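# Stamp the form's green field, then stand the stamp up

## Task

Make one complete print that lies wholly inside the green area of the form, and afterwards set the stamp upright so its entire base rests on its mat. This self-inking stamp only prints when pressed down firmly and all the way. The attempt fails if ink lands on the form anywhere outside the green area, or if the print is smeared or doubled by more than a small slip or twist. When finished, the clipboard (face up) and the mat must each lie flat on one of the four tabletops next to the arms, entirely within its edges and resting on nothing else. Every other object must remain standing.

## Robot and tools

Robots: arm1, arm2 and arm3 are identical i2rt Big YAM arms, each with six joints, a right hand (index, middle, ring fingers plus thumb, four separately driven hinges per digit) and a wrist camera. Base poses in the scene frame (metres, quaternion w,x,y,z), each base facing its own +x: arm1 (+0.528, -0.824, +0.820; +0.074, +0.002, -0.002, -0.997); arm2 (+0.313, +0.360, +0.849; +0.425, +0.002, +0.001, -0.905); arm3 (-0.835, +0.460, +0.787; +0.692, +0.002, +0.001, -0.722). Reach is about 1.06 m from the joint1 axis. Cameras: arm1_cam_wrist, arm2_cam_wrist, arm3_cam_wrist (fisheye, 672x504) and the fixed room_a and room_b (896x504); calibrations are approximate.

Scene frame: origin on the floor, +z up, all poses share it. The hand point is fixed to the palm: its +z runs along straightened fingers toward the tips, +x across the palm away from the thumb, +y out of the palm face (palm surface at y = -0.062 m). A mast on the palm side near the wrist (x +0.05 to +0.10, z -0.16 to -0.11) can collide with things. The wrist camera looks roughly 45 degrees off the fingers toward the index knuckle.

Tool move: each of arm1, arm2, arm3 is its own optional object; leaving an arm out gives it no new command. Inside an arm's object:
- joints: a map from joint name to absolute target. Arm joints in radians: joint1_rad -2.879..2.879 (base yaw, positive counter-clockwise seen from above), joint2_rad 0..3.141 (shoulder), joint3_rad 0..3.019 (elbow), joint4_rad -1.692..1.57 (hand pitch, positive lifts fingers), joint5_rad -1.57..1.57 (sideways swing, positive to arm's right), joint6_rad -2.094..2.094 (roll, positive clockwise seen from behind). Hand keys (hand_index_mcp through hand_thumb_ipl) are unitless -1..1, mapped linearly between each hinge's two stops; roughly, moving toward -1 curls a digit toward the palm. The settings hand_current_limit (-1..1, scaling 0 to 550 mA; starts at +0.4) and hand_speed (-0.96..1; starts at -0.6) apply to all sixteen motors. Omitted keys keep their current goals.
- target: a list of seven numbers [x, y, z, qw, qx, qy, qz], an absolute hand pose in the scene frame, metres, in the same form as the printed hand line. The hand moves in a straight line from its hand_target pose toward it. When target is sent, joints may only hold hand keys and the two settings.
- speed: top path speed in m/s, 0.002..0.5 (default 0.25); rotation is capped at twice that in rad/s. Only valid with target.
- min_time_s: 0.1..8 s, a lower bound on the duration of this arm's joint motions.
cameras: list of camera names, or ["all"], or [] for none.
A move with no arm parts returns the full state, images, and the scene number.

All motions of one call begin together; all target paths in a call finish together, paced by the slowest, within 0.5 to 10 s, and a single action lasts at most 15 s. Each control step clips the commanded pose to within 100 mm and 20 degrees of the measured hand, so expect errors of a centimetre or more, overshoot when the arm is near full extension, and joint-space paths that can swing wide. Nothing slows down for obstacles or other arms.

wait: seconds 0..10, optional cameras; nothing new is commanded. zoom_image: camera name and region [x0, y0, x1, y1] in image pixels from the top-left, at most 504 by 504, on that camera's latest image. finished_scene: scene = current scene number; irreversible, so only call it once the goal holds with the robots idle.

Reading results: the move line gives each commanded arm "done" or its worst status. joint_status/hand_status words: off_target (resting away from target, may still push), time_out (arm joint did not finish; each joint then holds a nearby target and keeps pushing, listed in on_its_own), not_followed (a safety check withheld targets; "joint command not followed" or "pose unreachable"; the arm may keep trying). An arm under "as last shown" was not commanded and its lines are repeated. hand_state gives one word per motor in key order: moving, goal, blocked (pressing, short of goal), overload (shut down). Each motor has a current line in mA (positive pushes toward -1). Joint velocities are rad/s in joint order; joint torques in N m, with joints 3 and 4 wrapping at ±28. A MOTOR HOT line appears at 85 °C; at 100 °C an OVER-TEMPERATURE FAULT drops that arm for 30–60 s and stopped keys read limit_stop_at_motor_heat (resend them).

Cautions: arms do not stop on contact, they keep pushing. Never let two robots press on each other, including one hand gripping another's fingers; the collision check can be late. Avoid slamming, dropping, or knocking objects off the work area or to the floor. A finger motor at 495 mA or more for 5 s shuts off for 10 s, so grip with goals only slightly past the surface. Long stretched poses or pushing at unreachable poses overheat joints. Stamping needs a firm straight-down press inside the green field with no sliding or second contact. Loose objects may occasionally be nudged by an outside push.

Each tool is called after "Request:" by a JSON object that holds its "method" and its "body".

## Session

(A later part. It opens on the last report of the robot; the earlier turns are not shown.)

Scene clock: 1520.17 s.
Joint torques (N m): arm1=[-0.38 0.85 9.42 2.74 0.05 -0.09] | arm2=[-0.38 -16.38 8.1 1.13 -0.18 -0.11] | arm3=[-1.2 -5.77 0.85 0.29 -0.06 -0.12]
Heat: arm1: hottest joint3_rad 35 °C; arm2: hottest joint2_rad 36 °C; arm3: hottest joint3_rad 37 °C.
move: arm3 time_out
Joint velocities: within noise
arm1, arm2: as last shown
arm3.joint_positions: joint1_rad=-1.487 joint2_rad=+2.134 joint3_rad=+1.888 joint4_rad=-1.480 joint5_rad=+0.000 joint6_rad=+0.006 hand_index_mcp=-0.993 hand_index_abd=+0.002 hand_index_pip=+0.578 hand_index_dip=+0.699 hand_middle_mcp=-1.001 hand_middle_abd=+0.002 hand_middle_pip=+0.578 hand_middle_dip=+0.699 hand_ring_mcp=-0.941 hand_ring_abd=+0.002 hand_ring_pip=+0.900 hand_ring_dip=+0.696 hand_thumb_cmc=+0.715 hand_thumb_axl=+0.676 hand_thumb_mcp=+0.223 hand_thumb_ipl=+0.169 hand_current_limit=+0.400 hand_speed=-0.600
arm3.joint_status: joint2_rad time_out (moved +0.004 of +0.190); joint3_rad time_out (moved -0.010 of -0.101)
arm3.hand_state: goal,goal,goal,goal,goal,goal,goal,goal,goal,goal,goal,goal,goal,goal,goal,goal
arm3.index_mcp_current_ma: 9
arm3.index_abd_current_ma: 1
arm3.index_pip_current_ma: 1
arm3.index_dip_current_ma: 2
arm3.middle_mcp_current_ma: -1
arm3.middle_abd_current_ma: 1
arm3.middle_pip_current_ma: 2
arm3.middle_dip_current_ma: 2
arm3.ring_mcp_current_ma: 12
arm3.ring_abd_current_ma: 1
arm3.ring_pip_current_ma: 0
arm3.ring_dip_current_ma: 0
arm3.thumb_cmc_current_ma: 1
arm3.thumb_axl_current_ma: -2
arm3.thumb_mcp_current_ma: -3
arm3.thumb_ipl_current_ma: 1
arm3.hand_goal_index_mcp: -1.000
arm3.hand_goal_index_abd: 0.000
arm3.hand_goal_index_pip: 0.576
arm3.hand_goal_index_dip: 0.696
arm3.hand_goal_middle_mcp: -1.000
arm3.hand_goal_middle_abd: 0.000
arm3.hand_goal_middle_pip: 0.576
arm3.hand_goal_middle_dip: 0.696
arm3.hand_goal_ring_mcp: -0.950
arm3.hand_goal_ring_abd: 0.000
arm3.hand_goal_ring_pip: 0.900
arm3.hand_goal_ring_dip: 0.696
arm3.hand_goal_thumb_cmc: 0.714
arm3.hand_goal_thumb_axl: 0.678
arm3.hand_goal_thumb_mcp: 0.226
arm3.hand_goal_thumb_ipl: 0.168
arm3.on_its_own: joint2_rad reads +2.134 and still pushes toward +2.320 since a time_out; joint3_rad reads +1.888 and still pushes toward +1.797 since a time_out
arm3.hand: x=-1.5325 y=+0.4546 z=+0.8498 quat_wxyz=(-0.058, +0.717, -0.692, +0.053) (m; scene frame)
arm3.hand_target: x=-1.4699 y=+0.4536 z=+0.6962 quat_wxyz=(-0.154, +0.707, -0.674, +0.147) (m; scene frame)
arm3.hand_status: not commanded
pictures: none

Request:
{"method": "wait", "body": {"seconds": 0.3, "cameras": ["room_a", "room_b", "arm3_cam_wrist"]}}

Request:
{"method": "zoom_image", "body": {"camera": "room_b", "region": [120, 240, 155, 270]}}

Request:
{"method": "zoom_image", "body": {"camera": "room_a", "region": [503, 378, 538, 408]}}

Request:
{"method": "zoom_image", "body": {"camera": "arm3_cam_wrist", "region": [230, 0, 490, 200]}}

Scene clock: 1543.13 s.
Joint torques (N m): arm1=[0.03 0.79 9.51 2.63 0.04 -0.14] | arm2=[-0.38 -16.38 8.09 1.13 -0.19 -0.11] | arm3=[-1.32 -5.89 0.88 0.28 -0.07 -0.12]
Heat: arm1: hottest joint3_rad 35 °C; arm2: hottest joint2_rad 36 °C; arm3: hottest joint3_rad 36 °C.
Joint velocities: within noise
arm1.joint_positions: joint1_rad=+0.147 joint2_rad=+0.604 joint3_rad=+1.315 joint4_rad=-1.244 joint5_rad=+0.076 joint6_rad=+1.052 hand_index_mcp=+0.755 hand_index_abd=+0.000 hand_index_pip=+0.577 hand_index_dip=+0.696 hand_middle_mcp=+0.755 hand_middle_abd=+0.000 hand_middle_pip=+0.577 hand_middle_dip=+0.696 hand_ring_mcp=+0.755 hand_ring_abd=+0.000 hand_ring_pip=+0.577 hand_ring_dip=+0.696 hand_thumb_cmc=+0.715 hand_thumb_axl=+0.677 hand_thumb_mcp=+0.226 hand_thumb_ipl=+0.168 hand_current_limit=+0.400 hand_speed=-0.600
arm1.joint_status: not commanded
arm1.hand_state: goal,goal,goal,goal,goal,goal,goal,goal,goal,goal,goal,goal,goal,goal,goal,goal
arm1.index_mcp_current_ma: 2
arm1.index_abd_current_ma: 0
arm1.index_pip_current_ma: 1
arm1.index_dip_current_ma: 0
arm1.middle_mcp_current_ma: 3
arm1.middle_abd_current_ma: 0
arm1.middle_pip_current_ma: 1
arm1.middle_dip_current_ma: 0
arm1.ring_mcp_current_ma: 2
arm1.ring_abd_current_ma: 0
arm1.ring_pip_current_ma: 1
arm1.ring_dip_current_ma: 0
arm1.thumb_cmc_current_ma: 3
arm1.thumb_axl_current_ma: -2
arm1.thumb_mcp_current_ma: 0
arm1.thumb_ipl_current_ma: -1
arm1.hand_goal_index_mcp: 0.754
arm1.hand_goal_index_abd: 0.000
arm1.hand_goal_index_pip: 0.576
arm1.hand_goal_index_dip: 0.696
arm1.hand_goal_middle_mcp: 0.754
arm1.hand_goal_middle_abd: 0.000
arm1.hand_goal_middle_pip: 0.576
arm1.hand_goal_middle_dip: 0.696
arm1.hand_goal_ring_mcp: 0.754
arm1.hand_goal_ring_abd: 0.000
arm1.hand_goal_ring_pip: 0.576
arm1.hand_goal_ring_dip: 0.696
arm1.hand_goal_thumb_cmc: 0.714
arm1.hand_goal_thumb_axl: 0.678
arm1.hand_goal_thumb_mcp: 0.226
arm1.hand_goal_thumb_ipl: 0.168
arm1.hand: x=+0.2518 y=-0.8023 z=+1.3672 quat_wxyz=(+0.488, +0.326, -0.805, -0.086) (m; scene frame)
arm1.hand_target: x=+0.2544 y=-0.8015 z=+1.3785 quat_wxyz=(+0.499, +0.323, -0.800, -0.087) (m; scene frame)
arm1.hand_status: not commanded
arm2.joint_positions: joint1_rad=+0.795 joint2_rad=+1.720 joint3_rad=+1.294 joint4_rad=+0.587 joint5_rad=+0.749 joint6_rad=+2.021 hand_index_mcp=-0.203 hand_index_abd=+0.005 hand_index_pip=+0.578 hand_index_dip=+0.699 hand_middle_mcp=-0.203 hand_middle_abd=+0.002 hand_middle_pip=+0.578 hand_middle_dip=+0.698 hand_ring_mcp=+0.751 hand_ring_abd=+0.002 hand_ring_pip=+0.577 hand_ring_dip=+0.696 hand_thumb_cmc=-0.562 hand_thumb_axl=+0.676 hand_thumb_mcp=+0.428 hand_thumb_ipl=+0.170 hand_current_limit=+0.400 hand_speed=-0.600
arm2.joint_status: not commanded
arm2.hand_state: goal,goal,goal,goal,goal,goal,goal,goal,goal,goal,goal,goal,goal,goal,goal,goal
arm2.index_mcp_current_ma: -12
arm2.index_abd_current_ma: 16
arm2.index_pip_current_ma: 7
arm2.index_dip_current_ma: 11
arm2.middle_mcp_current_ma: -14
arm2.middle_abd_current_ma: 5
arm2.middle_pip_current_ma: 7
arm2.middle_dip_current_ma: 9
arm2.ring_mcp_current_ma: -11
arm2.ring_abd_current_ma: 7
arm2.ring_pip_current_ma: 3
arm2.ring_dip_current_ma: 0
arm2.thumb_cmc_current_ma: 31
arm2.thumb_axl_current_ma: -10
arm2.thumb_mcp_current_ma: -11
arm2.thumb_ipl_current_ma: 8
arm2.hand_goal_index_mcp: -0.200
arm2.hand_goal_index_abd: 0.000
arm2.hand_goal_index_pip: 0.576
arm2.hand_goal_index_dip: 0.696
arm2.hand_goal_middle_mcp: -0.200
arm2.hand_goal_middle_abd: 0.000
arm2.hand_goal_middle_pip: 0.576
arm2.hand_goal_middle_dip: 0.696
arm2.hand_goal_ring_mcp: 0.754
arm2.hand_goal_ring_abd: 0.000
arm2.hand_goal_ring_pip: 0.576
arm2.hand_goal_ring_dip: 0.696
arm2.hand_goal_thumb_cmc: -0.570
arm2.hand_goal_thumb_axl: 0.678
arm2.hand_goal_thumb_mcp: 0.430
arm2.hand_goal_thumb_ipl: 0.168
arm2.hand: x=+0.2131 y=-0.3113 z=+1.1513 quat_wxyz=(+0.552, +0.118, -0.655, +0.502) (m; scene frame)
arm2.hand_target: x=+0.2166 y=-0.3094 z=+1.1649 quat_wxyz=(+0.548, +0.111, -0.652, +0.512) (m; scene frame)
arm2.hand_status: not commanded
arm3.joint_positions: joint1_rad=-1.487 joint2_rad=+2.134 joint3_rad=+1.888 joint4_rad=-1.480 joint5_rad=+0.000 joint6_rad=+0.006 hand_index_mcp=-0.993 hand_index_abd=+0.002 hand_index_pip=+0.578 hand_index_dip=+0.699 hand_middle_mcp=-1.001 hand_middle_abd=+0.002 hand_middle_pip=+0.578 hand_middle_dip=+0.699 hand_ring_mcp=-0.941 hand_ring_abd=+0.002 hand_ring_pip=+0.900 hand_ring_dip=+0.696 hand_thumb_cmc=+0.715 hand_thumb_axl=+0.676 hand_thumb_mcp=+0.223 hand_thumb_ipl=+0.169 hand_current_limit=+0.400 hand_speed=-0.600
arm3.joint_status: joint2_rad time_out (moved +0.004 of +0.190); joint3_rad time_out (moved -0.010 of -0.101)
arm3.hand_state: goal,goal,goal,goal,goal,goal,goal,goal,goal,goal,goal,goal,goal,goal,goal,goal
arm3.index_mcp_current_ma: 9
arm3.index_abd_current_ma: 1
arm3.index_pip_current_ma: 1
arm3.index_dip_current_ma: 2
arm3.middle_mcp_current_ma: -1
arm3.middle_abd_current_ma: 1
arm3.middle_pip_current_ma: 2
arm3.middle_dip_current_ma: 2
arm3.ring_mcp_current_ma: 12
arm3.ring_abd_current_ma: 1
arm3.ring_pip_current_ma: 0
arm3.ring_dip_current_ma: 0
arm3.thumb_cmc_current_ma: 1
arm3.thumb_axl_current_ma: -2
arm3.thumb_mcp_current_ma: -3
arm3.thumb_ipl_current_ma: 1
arm3.hand_goal_index_mcp: -1.000
arm3.hand_goal_index_abd: 0.000
arm3.hand_goal_index_pip: 0.576
arm3.hand_goal_index_dip: 0.696
arm3.hand_goal_middle_mcp: -1.000
arm3.hand_goal_middle_abd: 0.000
arm3.hand_goal_middle_pip: 0.576
arm3.hand_goal_middle_dip: 0.696
arm3.hand_goal_ring_mcp: -0.950
arm3.hand_goal_ring_abd: 0.000
arm3.hand_goal_ring_pip: 0.900
arm3.hand_goal_ring_dip: 0.696
arm3.hand_goal_thumb_cmc: 0.714
arm3.hand_goal_thumb_axl: 0.678
arm3.hand_goal_thumb_mcp: 0.226
arm3.hand_goal_thumb_ipl: 0.168
arm3.on_its_own: joint2_rad reads +2.134 and still pushes toward +2.320 since a time_out; joint3_rad reads +1.888 and still pushes toward +1.797 since a time_out
arm3.hand: x=-1.5325 y=+0.4546 z=+0.8498 quat_wxyz=(-0.058, +0.717, -0.692, +0.053) (m; scene frame)
arm3.hand_target: x=-1.4699 y=+0.4536 z=+0.6962 quat_wxyz=(-0.154, +0.707, -0.674, +0.147) (m; scene frame)
arm3.hand_status: not commanded
wait: 0.30 s; at rest from the start
pictures: arm3_cam_wrist, room_a, room_b
camera_calibration:
arm3_cam_wrist: T_world_to_cam=[[-0.636367, 0.768517, -0.0664676, -1.23649], [0.467, 0.452407, 0.759762, -0.174084], [0.613961, 0.452447, -0.646794, 1.41489], [0, 0, 0, 1]] pos_world=[-1.57426, 0.388859, 0.96522]

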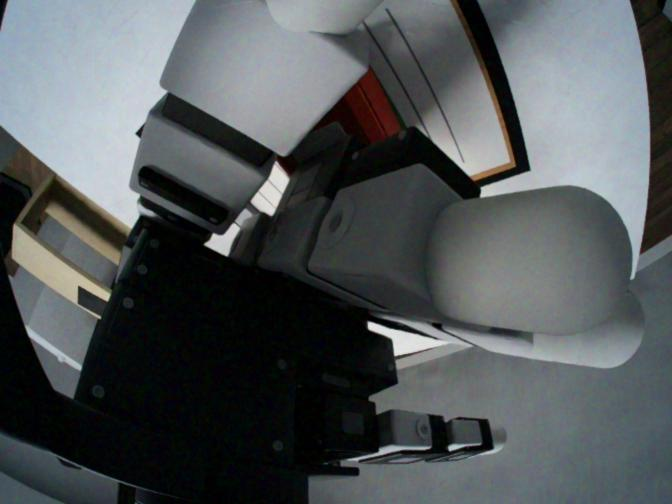

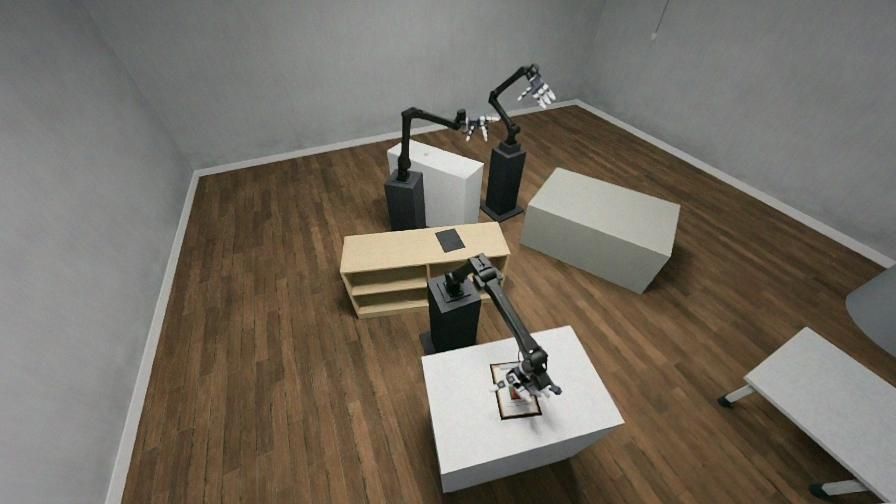

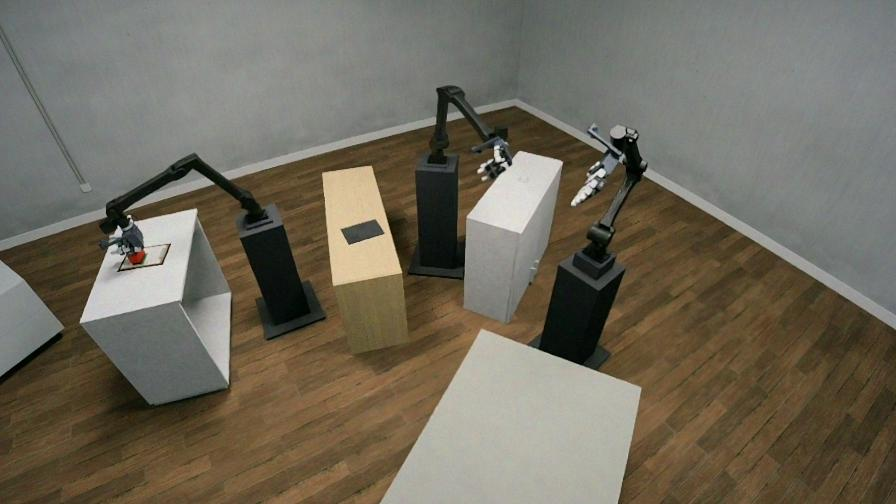

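Scaled by 14.400 from the camera's 896x504 image, which has a finer 1280x720 frame.

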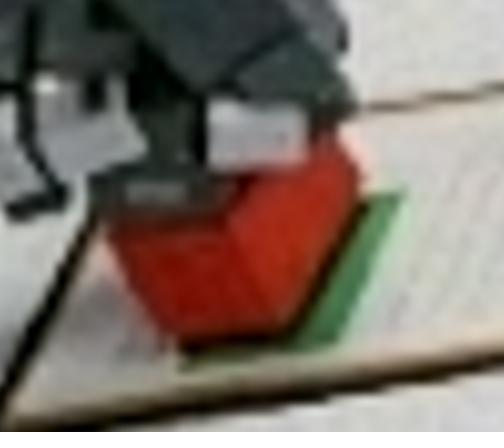

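Scaled by 14.400 from the camera's 896x504 image, which has a finer 1280x720 frame.

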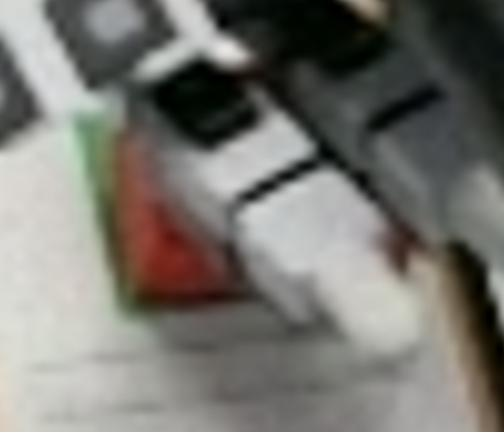

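Scaled by 1.938 from the camera's 672x504 image, which has a finer 960x720 frame.

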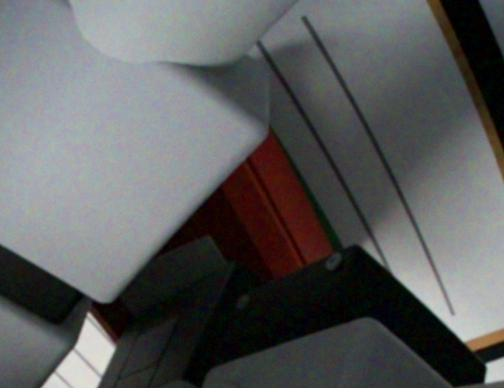

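Request:
{"method": "move", "body": {"arm3": {"joints": {"joint2_rad": 2.40, "joint3_rad": 1.732, "joint4_rad": -1.48}, "min_time_s": 1}}}

Scene clock: 1556.87 s.
Joint torques (N m): arm1=[-0.73 1.32 9.36 2.81 0.06 -0.13] | arm2=[-0.32 -16.32 8.09 1.13 -0.19 -0.11] | arm3=[-1.08 -0.5 -1.05 0.06 -0.07 -0.13]
Heat: arm1: hottest joint3_rad 35 °C; arm2: hottest joint2_rad 36 °C; arm3: hottest joint3_rad 35 °C.
move: arm3 time_out
Joint velocities: within noise
arm1, arm2: as last shown
arm3.joint_positions: joint1_rad=-1.487 joint2_rad=+2.142 joint3_rad=+1.884 joint4_rad=-1.480 joint5_rad=+0.000 joint6_rad=+0.006 hand_index_mcp=-0.993 hand_index_abd=+0.002 hand_index_pip=+0.578 hand_index_dip=+0.699 hand_middle_mcp=-1.001 hand_middle_abd=+0.002 hand_middle_pip=+0.578 hand_middle_dip=+0.699 hand_ring_mcp=-0.941 hand_ring_abd=+0.002 hand_ring_pip=+0.900 hand_ring_dip=+0.696 hand_thumb_cmc=+0.715 hand_thumb_axl=+0.676 hand_thumb_mcp=+0.223 hand_thumb_ipl=+0.169 hand_current_limit=+0.400 hand_speed=-0.600
arm3.joint_status: joint2_rad time_out (moved +0.009 of +0.266); joint3_rad time_out (moved -0.004 of -0.156); the others done
arm3.hand_state: goal,goal,goal,goal,goal,goal,goal,goal,goal,goal,goal,goal,goal,goal,goal,goal
arm3.index_mcp_current_ma: 9
arm3.index_abd_current_ma: 1
arm3.index_pip_current_ma: 1
arm3.index_dip_current_ma: 2
arm3.middle_mcp_current_ma: -1
arm3.middle_abd_current_ma: 1
arm3.middle_pip_current_ma: 2
arm3.middle_dip_current_ma: 2
arm3.ring_mcp_current_ma: 12
arm3.ring_abd_current_ma: 1
arm3.ring_pip_current_ma: 0
arm3.ring_dip_current_ma: 0
arm3.thumb_cmc_current_ma: 1
arm3.thumb_axl_current_ma: -2
arm3.thumb_mcp_current_ma: -3
arm3.thumb_ipl_current_ma: 1
arm3.hand_goal_index_mcp: -1.000
arm3.hand_goal_index_abd: 0.000
arm3.hand_goal_index_pip: 0.576
arm3.hand_goal_index_dip: 0.696
arm3.hand_goal_middle_mcp: -1.000
arm3.hand_goal_middle_abd: 0.000
arm3.hand_goal_middle_pip: 0.576
arm3.hand_goal_middle_dip: 0.696
arm3.hand_goal_ring_mcp: -0.950
arm3.hand_goal_ring_abd: 0.000
arm3.hand_goal_ring_pip: 0.900
arm3.hand_goal_ring_dip: 0.696
arm3.hand_goal_thumb_cmc: 0.714
arm3.hand_goal_thumb_axl: 0.678
arm3.hand_goal_thumb_mcp: 0.226
arm3.hand_goal_thumb_ipl: 0.168
arm3.on_its_own: joint2_rad reads +2.142 and still pushes toward +2.400 since a time_out; joint3_rad reads +1.884 and still pushes toward +1.771 since a time_out
arm3.hand: x=-1.5304 y=+0.4547 z=+0.8421 quat_wxyz=(-0.062, +0.717, -0.692, +0.057) (m; scene frame)
arm3.hand_target: x=-1.4364 y=+0.4554 z=+0.6412 quat_wxyz=(-0.193, +0.697, -0.665, +0.185) (m; scene frame)
arm3.hand_status: not commanded
pictures: none

Request:
{"method": "wait", "body": {"seconds": 0.1, "cameras": ["room_a", "room_b"]}}

Request:
{"method": "zoom_image", "body": {"camera": "room_b", "region": [120, 240, 155, 270]}}

Request:
{"method": "zoom_image", "body": {"camera": "room_a", "region": [503, 378, 538, 408]}}

Scene clock: 1564.73 s.
Joint torques (N m): arm1=[-0.15 0.97 9.32 2.66 0.03 -0.15] | arm2=[-0.44 -16.32 8.09 1.13 -0.19 -0.11] | arm3=[-1.26 -0.62 -0.75 0.06 -0.06 -0.14]
Heat: arm1: hottest joint3_rad 35 °C; arm2: hottest joint2_rad 36 °C; arm3: hottest joint3_rad 35 °C.
Joint velocities: within noise
arm1.joint_positions: joint1_rad=+0.147 joint2_rad=+0.604 joint3_rad=+1.315 joint4_rad=-1.244 joint5_rad=+0.076 joint6_rad=+1.052 hand_index_mcp=+0.755 hand_index_abd=+0.000 hand_index_pip=+0.577 hand_index_dip=+0.696 hand_middle_mcp=+0.755 hand_middle_abd=+0.000 hand_middle_pip=+0.577 hand_middle_dip=+0.696 hand_ring_mcp=+0.755 hand_ring_abd=+0.000 hand_ring_pip=+0.577 hand_ring_dip=+0.696 hand_thumb_cmc=+0.715 hand_thumb_axl=+0.677 hand_thumb_mcp=+0.226 hand_thumb_ipl=+0.168 hand_current_limit=+0.400 hand_speed=-0.600
arm1.joint_status: not commanded
arm1.hand_state: goal,goal,goal,goal,goal,goal,goal,goal,goal,goal,goal,goal,goal,goal,goal,goal
arm1.index_mcp_current_ma: 2
arm1.index_abd_current_ma: 0
arm1.index_pip_current_ma: 1
arm1.index_dip_current_ma: 0
arm1.middle_mcp_current_ma: 3
arm1.middle_abd_current_ma: 0
arm1.middle_pip_current_ma: 1
arm1.middle_dip_current_ma: 0
arm1.ring_mcp_current_ma: 2
arm1.ring_abd_current_ma: 0
arm1.ring_pip_current_ma: 1
arm1.ring_dip_current_ma: 0
arm1.thumb_cmc_current_ma: 3
arm1.thumb_axl_current_ma: -2
arm1.thumb_mcp_current_ma: 0
arm1.thumb_ipl_current_ma: -1
arm1.hand_goal_index_mcp: 0.754
arm1.hand_goal_index_abd: 0.000
arm1.hand_goal_index_pip: 0.576
arm1.hand_goal_index_dip: 0.696
arm1.hand_goal_middle_mcp: 0.754
arm1.hand_goal_middle_abd: 0.000
arm1.hand_goal_middle_pip: 0.576
arm1.hand_goal_middle_dip: 0.696
arm1.hand_goal_ring_mcp: 0.754
arm1.hand_goal_ring_abd: 0.000
arm1.hand_goal_ring_pip: 0.576
arm1.hand_goal_ring_dip: 0.696
arm1.hand_goal_thumb_cmc: 0.714
arm1.hand_goal_thumb_axl: 0.678
arm1.hand_goal_thumb_mcp: 0.226
arm1.hand_goal_thumb_ipl: 0.168
arm1.hand: x=+0.2518 y=-0.8023 z=+1.3672 quat_wxyz=(+0.488, +0.326, -0.805, -0.086) (m; scene frame)
arm1.hand_target: x=+0.2544 y=-0.8015 z=+1.3785 quat_wxyz=(+0.499, +0.323, -0.800, -0.087) (m; scene frame)
arm1.hand_status: not commanded
arm2.joint_positions: joint1_rad=+0.795 joint2_rad=+1.720 joint3_rad=+1.294 joint4_rad=+0.587 joint5_rad=+0.749 joint6_rad=+2.021 hand_index_mcp=-0.203 hand_index_abd=+0.005 hand_index_pip=+0.578 hand_index_dip=+0.699 hand_middle_mcp=-0.203 hand_middle_abd=+0.002 hand_middle_pip=+0.578 hand_middle_dip=+0.698 hand_ring_mcp=+0.751 hand_ring_abd=+0.002 hand_ring_pip=+0.577 hand_ring_dip=+0.696 hand_thumb_cmc=-0.562 hand_thumb_axl=+0.676 hand_thumb_mcp=+0.428 hand_thumb_ipl=+0.170 hand_current_limit=+0.400 hand_speed=-0.600
arm2.joint_status: not commanded
arm2.hand_state: goal,goal,goal,goal,goal,goal,goal,goal,goal,goal,goal,goal,goal,goal,goal,goal
arm2.index_mcp_current_ma: -12
arm2.index_abd_current_ma: 16
arm2.index_pip_current_ma: 7
arm2.index_dip_current_ma: 11
arm2.middle_mcp_current_ma: -14
arm2.middle_abd_current_ma: 5
arm2.middle_pip_current_ma: 7
arm2.middle_dip_current_ma: 9
arm2.ring_mcp_current_ma: -11
arm2.ring_abd_current_ma: 7
arm2.ring_pip_current_ma: 3
arm2.ring_dip_current_ma: 0
arm2.thumb_cmc_current_ma: 31
arm2.thumb_axl_current_ma: -10
arm2.thumb_mcp_current_ma: -11
arm2.thumb_ipl_current_ma: 8
arm2.hand_goal_index_mcp: -0.200
arm2.hand_goal_index_abd: 0.000
arm2.hand_goal_index_pip: 0.576
arm2.hand_goal_index_dip: 0.696
arm2.hand_goal_middle_mcp: -0.200
arm2.hand_goal_middle_abd: 0.000
arm2.hand_goal_middle_pip: 0.576
arm2.hand_goal_middle_dip: 0.696
arm2.hand_goal_ring_mcp: 0.754
arm2.hand_goal_ring_abd: 0.000
arm2.hand_goal_ring_pip: 0.576
arm2.hand_goal_ring_dip: 0.696
arm2.hand_goal_thumb_cmc: -0.570
arm2.hand_goal_thumb_axl: 0.678
arm2.hand_goal_thumb_mcp: 0.430
arm2.hand_goal_thumb_ipl: 0.168
arm2.hand: x=+0.2131 y=-0.3113 z=+1.1513 quat_wxyz=(+0.552, +0.118, -0.655, +0.502) (m; scene frame)
arm2.hand_target: x=+0.2166 y=-0.3094 z=+1.1649 quat_wxyz=(+0.548, +0.111, -0.652, +0.512) (m; scene frame)
arm2.hand_status: not commanded
arm3.joint_positions: joint1_rad=-1.487 joint2_rad=+2.143 joint3_rad=+1.884 joint4_rad=-1.480 joint5_rad=+0.000 joint6_rad=+0.006 hand_index_mcp=-0.993 hand_index_abd=+0.002 hand_index_pip=+0.578 hand_index_dip=+0.699 hand_middle_mcp=-1.001 hand_middle_abd=+0.002 hand_middle_pip=+0.578 hand_middle_dip=+0.699 hand_ring_mcp=-0.941 hand_ring_abd=+0.002 hand_ring_pip=+0.900 hand_ring_dip=+0.696 hand_thumb_cmc=+0.715 hand_thumb_axl=+0.676 hand_thumb_mcp=+0.223 hand_thumb_ipl=+0.169 hand_current_limit=+0.400 hand_speed=-0.600
arm3.joint_status: joint2_rad time_out (moved +0.009 of +0.266); joint3_rad time_out (moved -0.004 of -0.156); the others done
arm3.hand_state: goal,goal,goal,goal,goal,goal,goal,goal,goal,goal,goal,goal,goal,goal,goal,goal
arm3.index_mcp_current_ma: 9
arm3.index_abd_current_ma: 1
arm3.index_pip_current_ma: 1
arm3.index_dip_current_ma: 2
arm3.middle_mcp_current_ma: -1
arm3.middle_abd_current_ma: 1
arm3.middle_pip_current_ma: 2
arm3.middle_dip_current_ma: 2
arm3.ring_mcp_current_ma: 12
arm3.ring_abd_current_ma: 1
arm3.ring_pip_current_ma: 0
arm3.ring_dip_current_ma: 0
arm3.thumb_cmc_current_ma: 1
arm3.thumb_axl_current_ma: -2
arm3.thumb_mcp_current_ma: -3
arm3.thumb_ipl_current_ma: 1
arm3.hand_goal_index_mcp: -1.000
arm3.hand_goal_index_abd: 0.000
arm3.hand_goal_index_pip: 0.576
arm3.hand_goal_index_dip: 0.696
arm3.hand_goal_middle_mcp: -1.000
arm3.hand_goal_middle_abd: 0.000
arm3.hand_goal_middle_pip: 0.576
arm3.hand_goal_middle_dip: 0.696
arm3.hand_goal_ring_mcp: -0.950
arm3.hand_goal_ring_abd: 0.000
arm3.hand_goal_ring_pip: 0.900
arm3.hand_goal_ring_dip: 0.696
arm3.hand_goal_thumb_cmc: 0.714
arm3.hand_goal_thumb_axl: 0.678
arm3.hand_goal_thumb_mcp: 0.226
arm3.hand_goal_thumb_ipl: 0.168
arm3.on_its_own: joint2_rad reads +2.143 and still pushes toward +2.400 since a time_out; joint3_rad reads +1.884 and still pushes toward +1.771 since a time_out
arm3.hand: x=-1.5305 y=+0.4547 z=+0.8420 quat_wxyz=(-0.062, +0.717, -0.692, +0.057) (m; scene frame)
arm3.hand_target: x=-1.4364 y=+0.4554 z=+0.6411 quat_wxyz=(-0.193, +0.697, -0.665, +0.185) (m; scene frame)
arm3.hand_status: not commanded
wait: 0.10 s; at rest from the start
pictures: room_a, room_b

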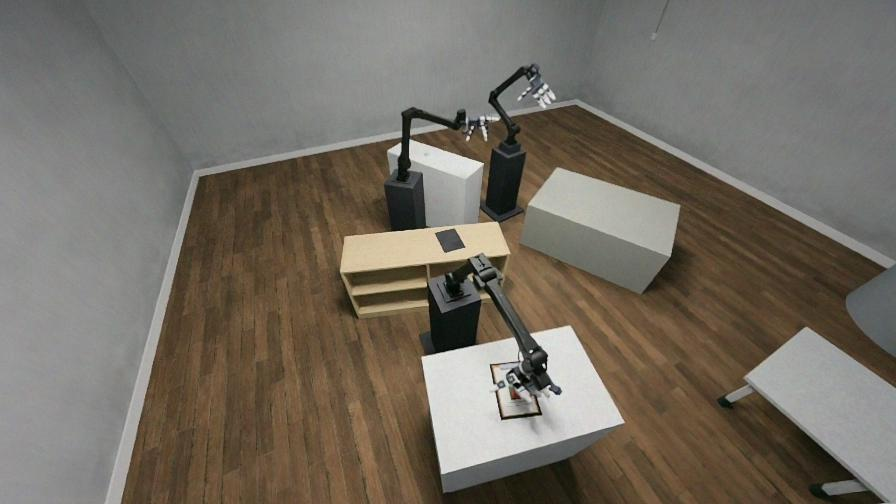

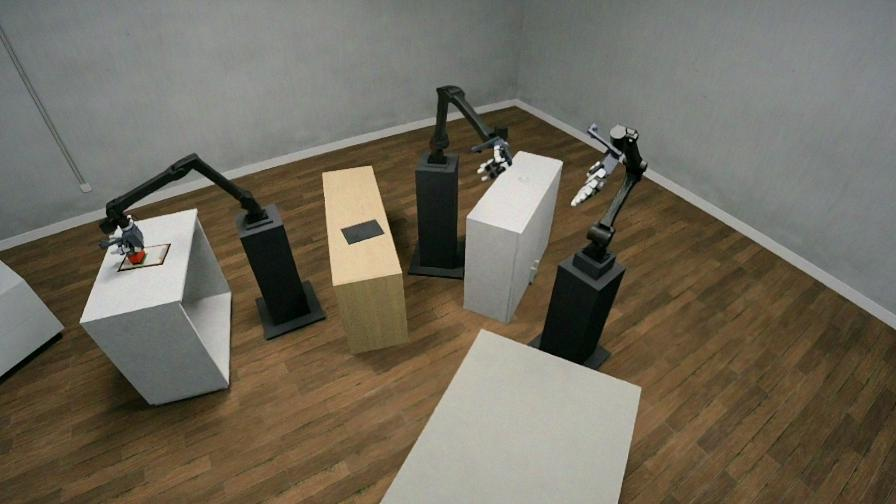

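Scaled by 14.400 from the camera's 896x504 image, which has a finer 1280x720 frame.

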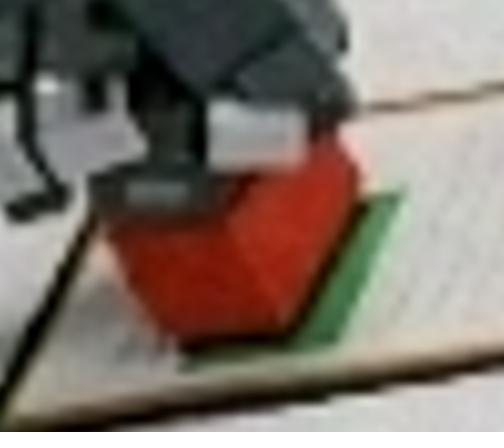

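Scaled by 14.400 from the camera's 896x504 image, which has a finer 1280x720 frame.

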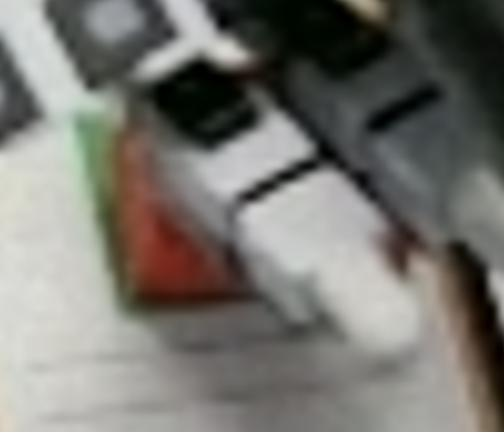

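Request:
{"method": "move", "body": {"arm3": {"joints": {"joint2_rad": 2.45, "joint3_rad": 1.755}, "min_time_s": 1}, "cameras": ["room_b", "room_a"]}}

Request:
{"method": "zoom_image", "body": {"camera": "room_b", "region": [120, 240, 155, 270]}}

Scene clock: 1579.97 s.
Joint torques (N m): arm1=[-0.03 0.85 9.31 2.74 0.06 -0.15] | arm2=[-0.32 -16.38 8.09 1.11 -0.19 -0.11] | arm3=[-1.26 2.73 -1.22 0.25 -0.06 -0.13]
Heat: arm1: hottest joint3_rad 35 °C; arm2: hottest joint2_rad 36 °C; arm3: hottest joint3_rad 34 °C.
move: arm3 time_out
Joint velocities: within noise
arm1, arm2: as last shown
arm3.joint_positions: joint1_rad=-1.487 joint2_rad=+2.150 joint3_rad=+1.891 joint4_rad=-1.484 joint5_rad=+0.000 joint6_rad=+0.006 hand_index_mcp=-0.993 hand_index_abd=+0.002 hand_index_pip=+0.578 hand_index_dip=+0.699 hand_middle_mcp=-1.002 hand_middle_abd=+0.002 hand_middle_pip=+0.578 hand_middle_dip=+0.699 hand_ring_mcp=-0.941 hand_ring_abd=+0.002 hand_ring_pip=+0.900 hand_ring_dip=+0.696 hand_thumb_cmc=+0.715 hand_thumb_axl=+0.676 hand_thumb_mcp=+0.223 hand_thumb_ipl=+0.169 hand_current_limit=+0.400 hand_speed=-0.600
arm3.joint_status: joint2_rad time_out (moved +0.007 of +0.307); joint3_rad time_out (moved +0.007 of -0.129)
arm3.hand_state: goal,goal,goal,goal,goal,goal,goal,goal,goal,goal,goal,goal,goal,goal,goal,goal
arm3.index_mcp_current_ma: 9
arm3.index_abd_current_ma: 1
arm3.index_pip_current_ma: 1
arm3.index_dip_current_ma: 2
arm3.middle_mcp_current_ma: -1
arm3.middle_abd_current_ma: 1
arm3.middle_pip_current_ma: 2
arm3.middle_dip_current_ma: 2
arm3.ring_mcp_current_ma: 12
arm3.ring_abd_current_ma: 1
arm3.ring_pip_current_ma: 0
arm3.ring_dip_current_ma: 0
arm3.thumb_cmc_current_ma: 1
arm3.thumb_axl_current_ma: -2
arm3.thumb_mcp_current_ma: -3
arm3.thumb_ipl_current_ma: 1
arm3.hand_goal_index_mcp: -1.000
arm3.hand_goal_index_abd: 0.000
arm3.hand_goal_index_pip: 0.576
arm3.hand_goal_index_dip: 0.696
arm3.hand_goal_middle_mcp: -1.000
arm3.hand_goal_middle_abd: 0.000
arm3.hand_goal_middle_pip: 0.576
arm3.hand_goal_middle_dip: 0.696
arm3.hand_goal_ring_mcp: -0.950
arm3.hand_goal_ring_abd: 0.000
arm3.hand_goal_ring_pip: 0.900
arm3.hand_goal_ring_dip: 0.696
arm3.hand_goal_thumb_cmc: 0.714
arm3.hand_goal_thumb_axl: 0.678
arm3.hand_goal_thumb_mcp: 0.226
arm3.hand_goal_thumb_ipl: 0.168
arm3.on_its_own: joint2_rad reads +2.150 and still pushes toward +2.450 since a time_out; joint3_rad reads +1.891 and still pushes toward +1.772 since a time_out
arm3.hand: x=-1.5312 y=+0.4547 z=+0.8399 quat_wxyz=(-0.064, +0.717, -0.692, +0.059) (m; scene frame)
arm3.hand_target: x=-1.4224 y=+0.4561 z=+0.6128 quat_wxyz=(-0.210, +0.692, -0.661, +0.201) (m; scene frame)
arm3.hand_status: not commanded
pictures: room_a, room_b

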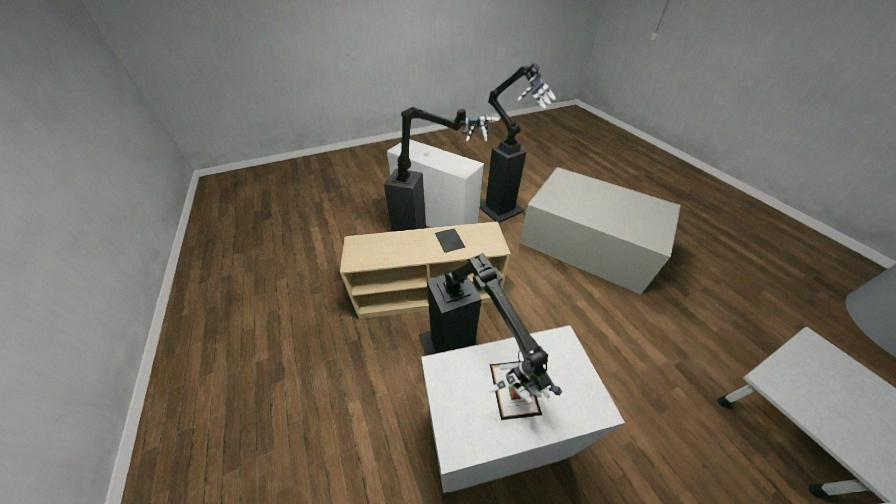

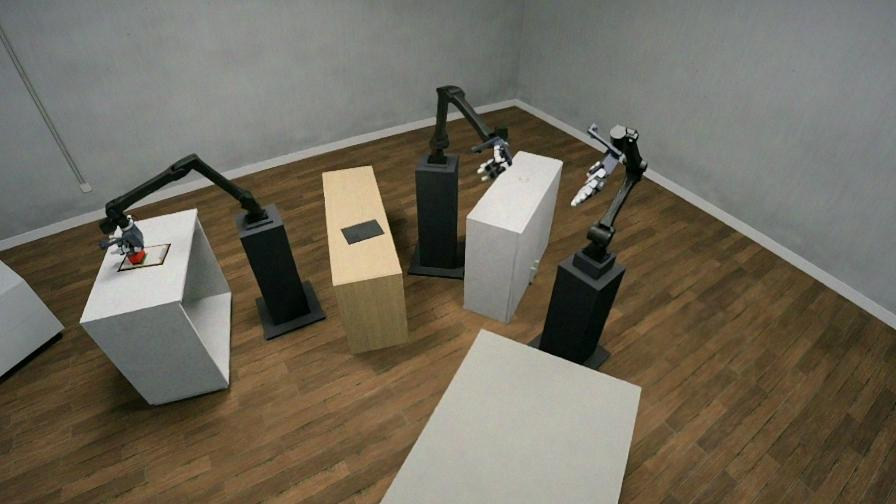

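Scaled by 14.400 from the camera's 896x504 image, which has a finer 1280x720 frame.

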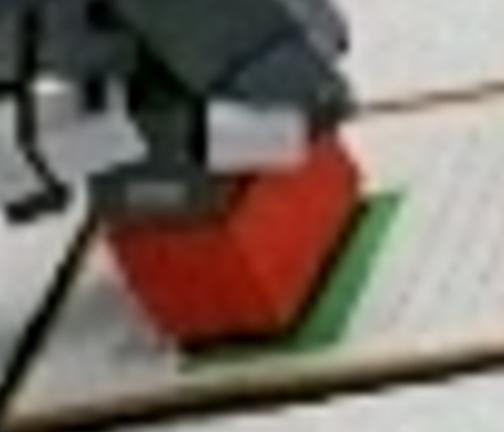

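Request:
{"method": "move", "body": {"arm3": {"joints":{"joint2_rad":2.40,"joint3_rad":1.77,"joint4_rad":-1.484},"min_time_s":1}}}

Scene clock: 1616.00 s.
Joint torques (N m): arm1=[0.26 0.62 9.48 2.74 0.03 -0.11] | arm2=[-0.38 -16.38 8.09 1.11 -0.19 -0.11] | arm3=[-1.38 -0.85 -0.77 0.05 -0.06 -0.12]
Heat: arm1: hottest joint3_rad 35 °C; arm2: hottest joint2_rad 36 °C; arm3: hottest joint3_rad 34 °C.
move: arm3 time_out
Joint velocities: within noise
arm1, arm2: as last shown
arm3.joint_positions: joint1_rad=-1.487 joint2_rad=+2.147 joint3_rad=+1.891 joint4_rad=-1.484 joint5_rad=+0.000 joint6_rad=+0.006 hand_index_mcp=-0.993 hand_index_abd=+0.002 hand_index_pip=+0.578 hand_index_dip=+0.699 hand_middle_mcp=-1.002 hand_middle_abd=+0.002 hand_middle_pip=+0.578 hand_middle_dip=+0.699 hand_ring_mcp=-0.941 hand_ring_abd=+0.002 hand_ring_pip=+0.900 hand_ring_dip=+0.696 hand_thumb_cmc=+0.715 hand_thumb_axl=+0.676 hand_thumb_mcp=+0.223 hand_thumb_ipl=+0.169 hand_current_limit=+0.400 hand_speed=-0.600
arm3.joint_status: joint2_rad time_out (moved -0.002 of +0.250); joint3_rad time_out (moved +0.000 of -0.121); the others done
arm3.hand_state: goal,goal,goal,goal,goal,goal,goal,goal,goal,goal,goal,goal,goal,goal,goal,goal
arm3.index_mcp_current_ma: 9
arm3.index_abd_current_ma: 1
arm3.index_pip_current_ma: 1
arm3.index_dip_current_ma: 2
arm3.middle_mcp_current_ma: -1
arm3.middle_abd_current_ma: 1
arm3.middle_pip_current_ma: 2
arm3.middle_dip_current_ma: 2
arm3.ring_mcp_current_ma: 12
arm3.ring_abd_current_ma: 1
arm3.ring_pip_current_ma: 0
arm3.ring_dip_current_ma: 0
arm3.thumb_cmc_current_ma: 1
arm3.thumb_axl_current_ma: -2
arm3.thumb_mcp_current_ma: -3
arm3.thumb_ipl_current_ma: 1
arm3.hand_goal_index_mcp: -1.000
arm3.hand_goal_index_abd: 0.000
arm3.hand_goal_index_pip: 0.576
arm3.hand_goal_index_dip: 0.696
arm3.hand_goal_middle_mcp: -1.000
arm3.hand_goal_middle_abd: 0.000
arm3.hand_goal_middle_pip: 0.576
arm3.hand_goal_middle_dip: 0.696
arm3.hand_goal_ring_mcp: -0.950
arm3.hand_goal_ring_abd: 0.000
arm3.hand_goal_ring_pip: 0.900
arm3.hand_goal_ring_dip: 0.696
arm3.hand_goal_thumb_cmc: 0.714
arm3.hand_goal_thumb_axl: 0.678
arm3.hand_goal_thumb_mcp: 0.226
arm3.hand_goal_thumb_ipl: 0.168
arm3.on_its_own: joint2_rad reads +2.147 and still pushes toward +2.400 since a time_out; joint3_rad reads +1.891 and still pushes toward +1.778 since a time_out
arm3.hand: x=-1.5314 y=+0.4547 z=+0.8417 quat_wxyz=(-0.063, +0.717, -0.692, +0.058) (m; scene frame)
arm3.hand_target: x=-1.4391 y=+0.4552 z=+0.6435 quat_wxyz=(-0.191, +0.698, -0.666, +0.183) (m; scene frame)
arm3.hand_status: not commanded
pictures: none

Request:
{"method": "move", "body": {"arm3": {"joints":{"joint2_rad":2.32,"joint3_rad":1.80},"min_time_s":1}}}

Request:
{"method": "move", "body": {"arm3": {"joints":{"joint2_rad":2.25,"joint3_rad":1.84},"min_time_s":1}}}

Request:
{"method": "move", "body": {"arm3": {"joints":{"joint2_rad":2.20,"joint3_rad":1.862},"min_time_s":1}}}

Request:
{"method": "move", "body": {"arm3": {"joints":{"joint2_rad":2.155,"joint3_rad":1.885},"min_time_s":1}}}

Request:
{"method": "move", "body": {"arm3": {"joints":{"joint2_rad":2.10,"joint3_rad":1.90},"min_time_s":1}}}

Request:
{"method": "move", "body": {"arm3": {"joints":{"joint2_rad":2.03,"joint3_rad":1.91},"min_time_s":1}, "cameras": ["room_a","arm3_cam_wrist"]}}

Scene clock: 1627.07 s.
Joint torques (N m): arm1=[-0.21 0.44 9.29 2.74 -0.01 -0.09] | arm2=[-0.38 -16.32 8.09 1.13 -0.19 -0.11] | arm3=[-1.2 -6.12 0.88 0.03 -0.05 -0.12]
Heat: arm1: hottest joint3_rad 35 °C; arm2: hottest joint2_rad 36 °C; arm3: hottest joint3_rad 34 °C.
move: arm3 time_out
Joint velocities: within noise
arm1, arm2: as last shown
arm3.joint_positions: joint1_rad=-1.487 joint2_rad=+2.137 joint3_rad=+1.891 joint4_rad=-1.484 joint5_rad=+0.000 joint6_rad=+0.006 hand_index_mcp=-0.993 hand_index_abd=+0.002 hand_index_pip=+0.578 hand_index_dip=+0.699 hand_middle_mcp=-1.001 hand_middle_abd=+0.002 hand_middle_pip=+0.578 hand_middle_dip=+0.699 hand_ring_mcp=-0.941 hand_ring_abd=+0.002 hand_ring_pip=+0.900 hand_ring_dip=+0.696 hand_thumb_cmc=+0.715 hand_thumb_axl=+0.676 hand_thumb_mcp=+0.223 hand_thumb_ipl=+0.169 hand_current_limit=+0.400 hand_speed=-0.600
arm3.joint_status: joint2_rad time_out (moved -0.010 of +0.173); joint3_rad time_out (moved +0.000 of -0.091)
arm3.hand_state: goal,goal,goal,goal,goal,goal,goal,goal,goal,goal,goal,goal,goal,goal,goal,goal
arm3.index_mcp_current_ma: 9
arm3.index_abd_current_ma: 1
arm3.index_pip_current_ma: 1
arm3.index_dip_current_ma: 2
arm3.middle_mcp_current_ma: -1
arm3.middle_abd_current_ma: 1
arm3.middle_pip_current_ma: 2
arm3.middle_dip_current_ma: 2
arm3.ring_mcp_current_ma: 12
arm3.ring_abd_current_ma: 1
arm3.ring_pip_current_ma: 0
arm3.ring_dip_current_ma: 0
arm3.thumb_cmc_current_ma: 1
arm3.thumb_axl_current_ma: -2
arm3.thumb_mcp_current_ma: -3
arm3.thumb_ipl_current_ma: 1
arm3.hand_goal_index_mcp: -1.000
arm3.hand_goal_index_abd: 0.000
arm3.hand_goal_index_pip: 0.576
arm3.hand_goal_index_dip: 0.696
arm3.hand_goal_middle_mcp: -1.000
arm3.hand_goal_middle_abd: 0.000
arm3.hand_goal_middle_pip: 0.576
arm3.hand_goal_middle_dip: 0.696
arm3.hand_goal_ring_mcp: -0.950
arm3.hand_goal_ring_abd: 0.000
arm3.hand_goal_ring_pip: 0.900
arm3.hand_goal_ring_dip: 0.696
arm3.hand_goal_thumb_cmc: 0.714
arm3.hand_goal_thumb_axl: 0.678
arm3.hand_goal_thumb_mcp: 0.226
arm3.hand_goal_thumb_ipl: 0.168
arm3.on_its_own: joint2_rad reads +2.137 and still pushes toward +2.320 since a time_out; joint3_rad reads +1.891 and still pushes toward +1.800 since a time_out
arm3.hand: x=-1.5322 y=+0.4546 z=+0.8486 quat_wxyz=(-0.059, +0.717, -0.692, +0.054) (m; scene frame)
arm3.hand_target: x=-1.4689 y=+0.4537 z=+0.6971 quat_wxyz=(-0.156, +0.707, -0.674, +0.149) (m; scene frame)
arm3.hand_status: not commanded
pictures: none

not run: a stop came earlier in this reply.

not run: a stop came earlier in this reply.

not run: a stop came earlier in this reply.

not run: a stop came earlier in this reply.

not run: a stop came earlier in this reply.

Request:
{"method": "move", "body": {"arm3": {"joints":{"joint2_rad":2.25,"joint3_rad":1.84},"min_time_s":1}}}

Scene clock: 1630.67 s.
Joint torques (N m): arm1=[-0.26 0.79 9.36 2.85 0.04 -0.13] | arm2=[-0.44 -16.32 8.09 1.13 -0.19 -0.11] | arm3=[-1.38 -10.87 3.55 0.02 -0.07 -0.12]
Heat: arm1: hottest joint3_rad 35 °C; arm2: hottest joint2_rad 36 °C; arm3: hottest joint3_rad 34 °C.
move: arm3 done
Joint velocities: within noise
arm1, arm2: as last shown
arm3.joint_positions: joint1_rad=-1.487 joint2_rad=+2.131 joint3_rad=+1.895 joint4_rad=-1.483 joint5_rad=+0.000 joint6_rad=+0.006 hand_index_mcp=-0.993 hand_index_abd=+0.002 hand_index_pip=+0.578 hand_index_dip=+0.699 hand_middle_mcp=-1.001 hand_middle_abd=+0.002 hand_middle_pip=+0.578 hand_middle_dip=+0.699 hand_ring_mcp=-0.941 hand_ring_abd=+0.002 hand_ring_pip=+0.900 hand_ring_dip=+0.696 hand_thumb_cmc=+0.715 hand_thumb_axl=+0.676 hand_thumb_mcp=+0.223 hand_thumb_ipl=+0.169 hand_current_limit=+0.400 hand_speed=-0.600
arm3.joint_status: all done
arm3.hand_state: goal,goal,goal,goal,goal,goal,goal,goal,goal,goal,goal,goal,goal,goal,goal,goal
arm3.index_mcp_current_ma: 9
arm3.index_abd_current_ma: 1
arm3.index_pip_current_ma: 1
arm3.index_dip_current_ma: 2
arm3.middle_mcp_current_ma: -1
arm3.middle_abd_current_ma: 1
arm3.middle_pip_current_ma: 2
arm3.middle_dip_current_ma: 2
arm3.ring_mcp_current_ma: 12
arm3.ring_abd_current_ma: 1
arm3.ring_pip_current_ma: 0
arm3.ring_dip_current_ma: 0
arm3.thumb_cmc_current_ma: 1
arm3.thumb_axl_current_ma: -2
arm3.thumb_mcp_current_ma: -3
arm3.thumb_ipl_current_ma: 1
arm3.hand_goal_index_mcp: -1.000
arm3.hand_goal_index_abd: 0.000
arm3.hand_goal_index_pip: 0.576
arm3.hand_goal_index_dip: 0.696
arm3.hand_goal_middle_mcp: -1.000
arm3.hand_goal_middle_abd: 0.000
arm3.hand_goal_middle_pip: 0.576
arm3.hand_goal_middle_dip: 0.696
arm3.hand_goal_ring_mcp: -0.950
arm3.hand_goal_ring_abd: 0.000
arm3.hand_goal_ring_pip: 0.900
arm3.hand_goal_ring_dip: 0.696
arm3.hand_goal_thumb_cmc: 0.714
arm3.hand_goal_thumb_axl: 0.678
arm3.hand_goal_thumb_mcp: 0.226
arm3.hand_goal_thumb_ipl: 0.168
arm3.hand: x=-1.5344 y=+0.4545 z=+0.8546 quat_wxyz=(-0.055, +0.717, -0.693, +0.050) (m; scene frame)
arm3.hand_target: x=-1.4997 y=+0.4521 z=+0.7544 quat_wxyz=(-0.117, +0.714, -0.681, +0.112) (m; scene frame)
arm3.hand_status: not commanded
pictures: none


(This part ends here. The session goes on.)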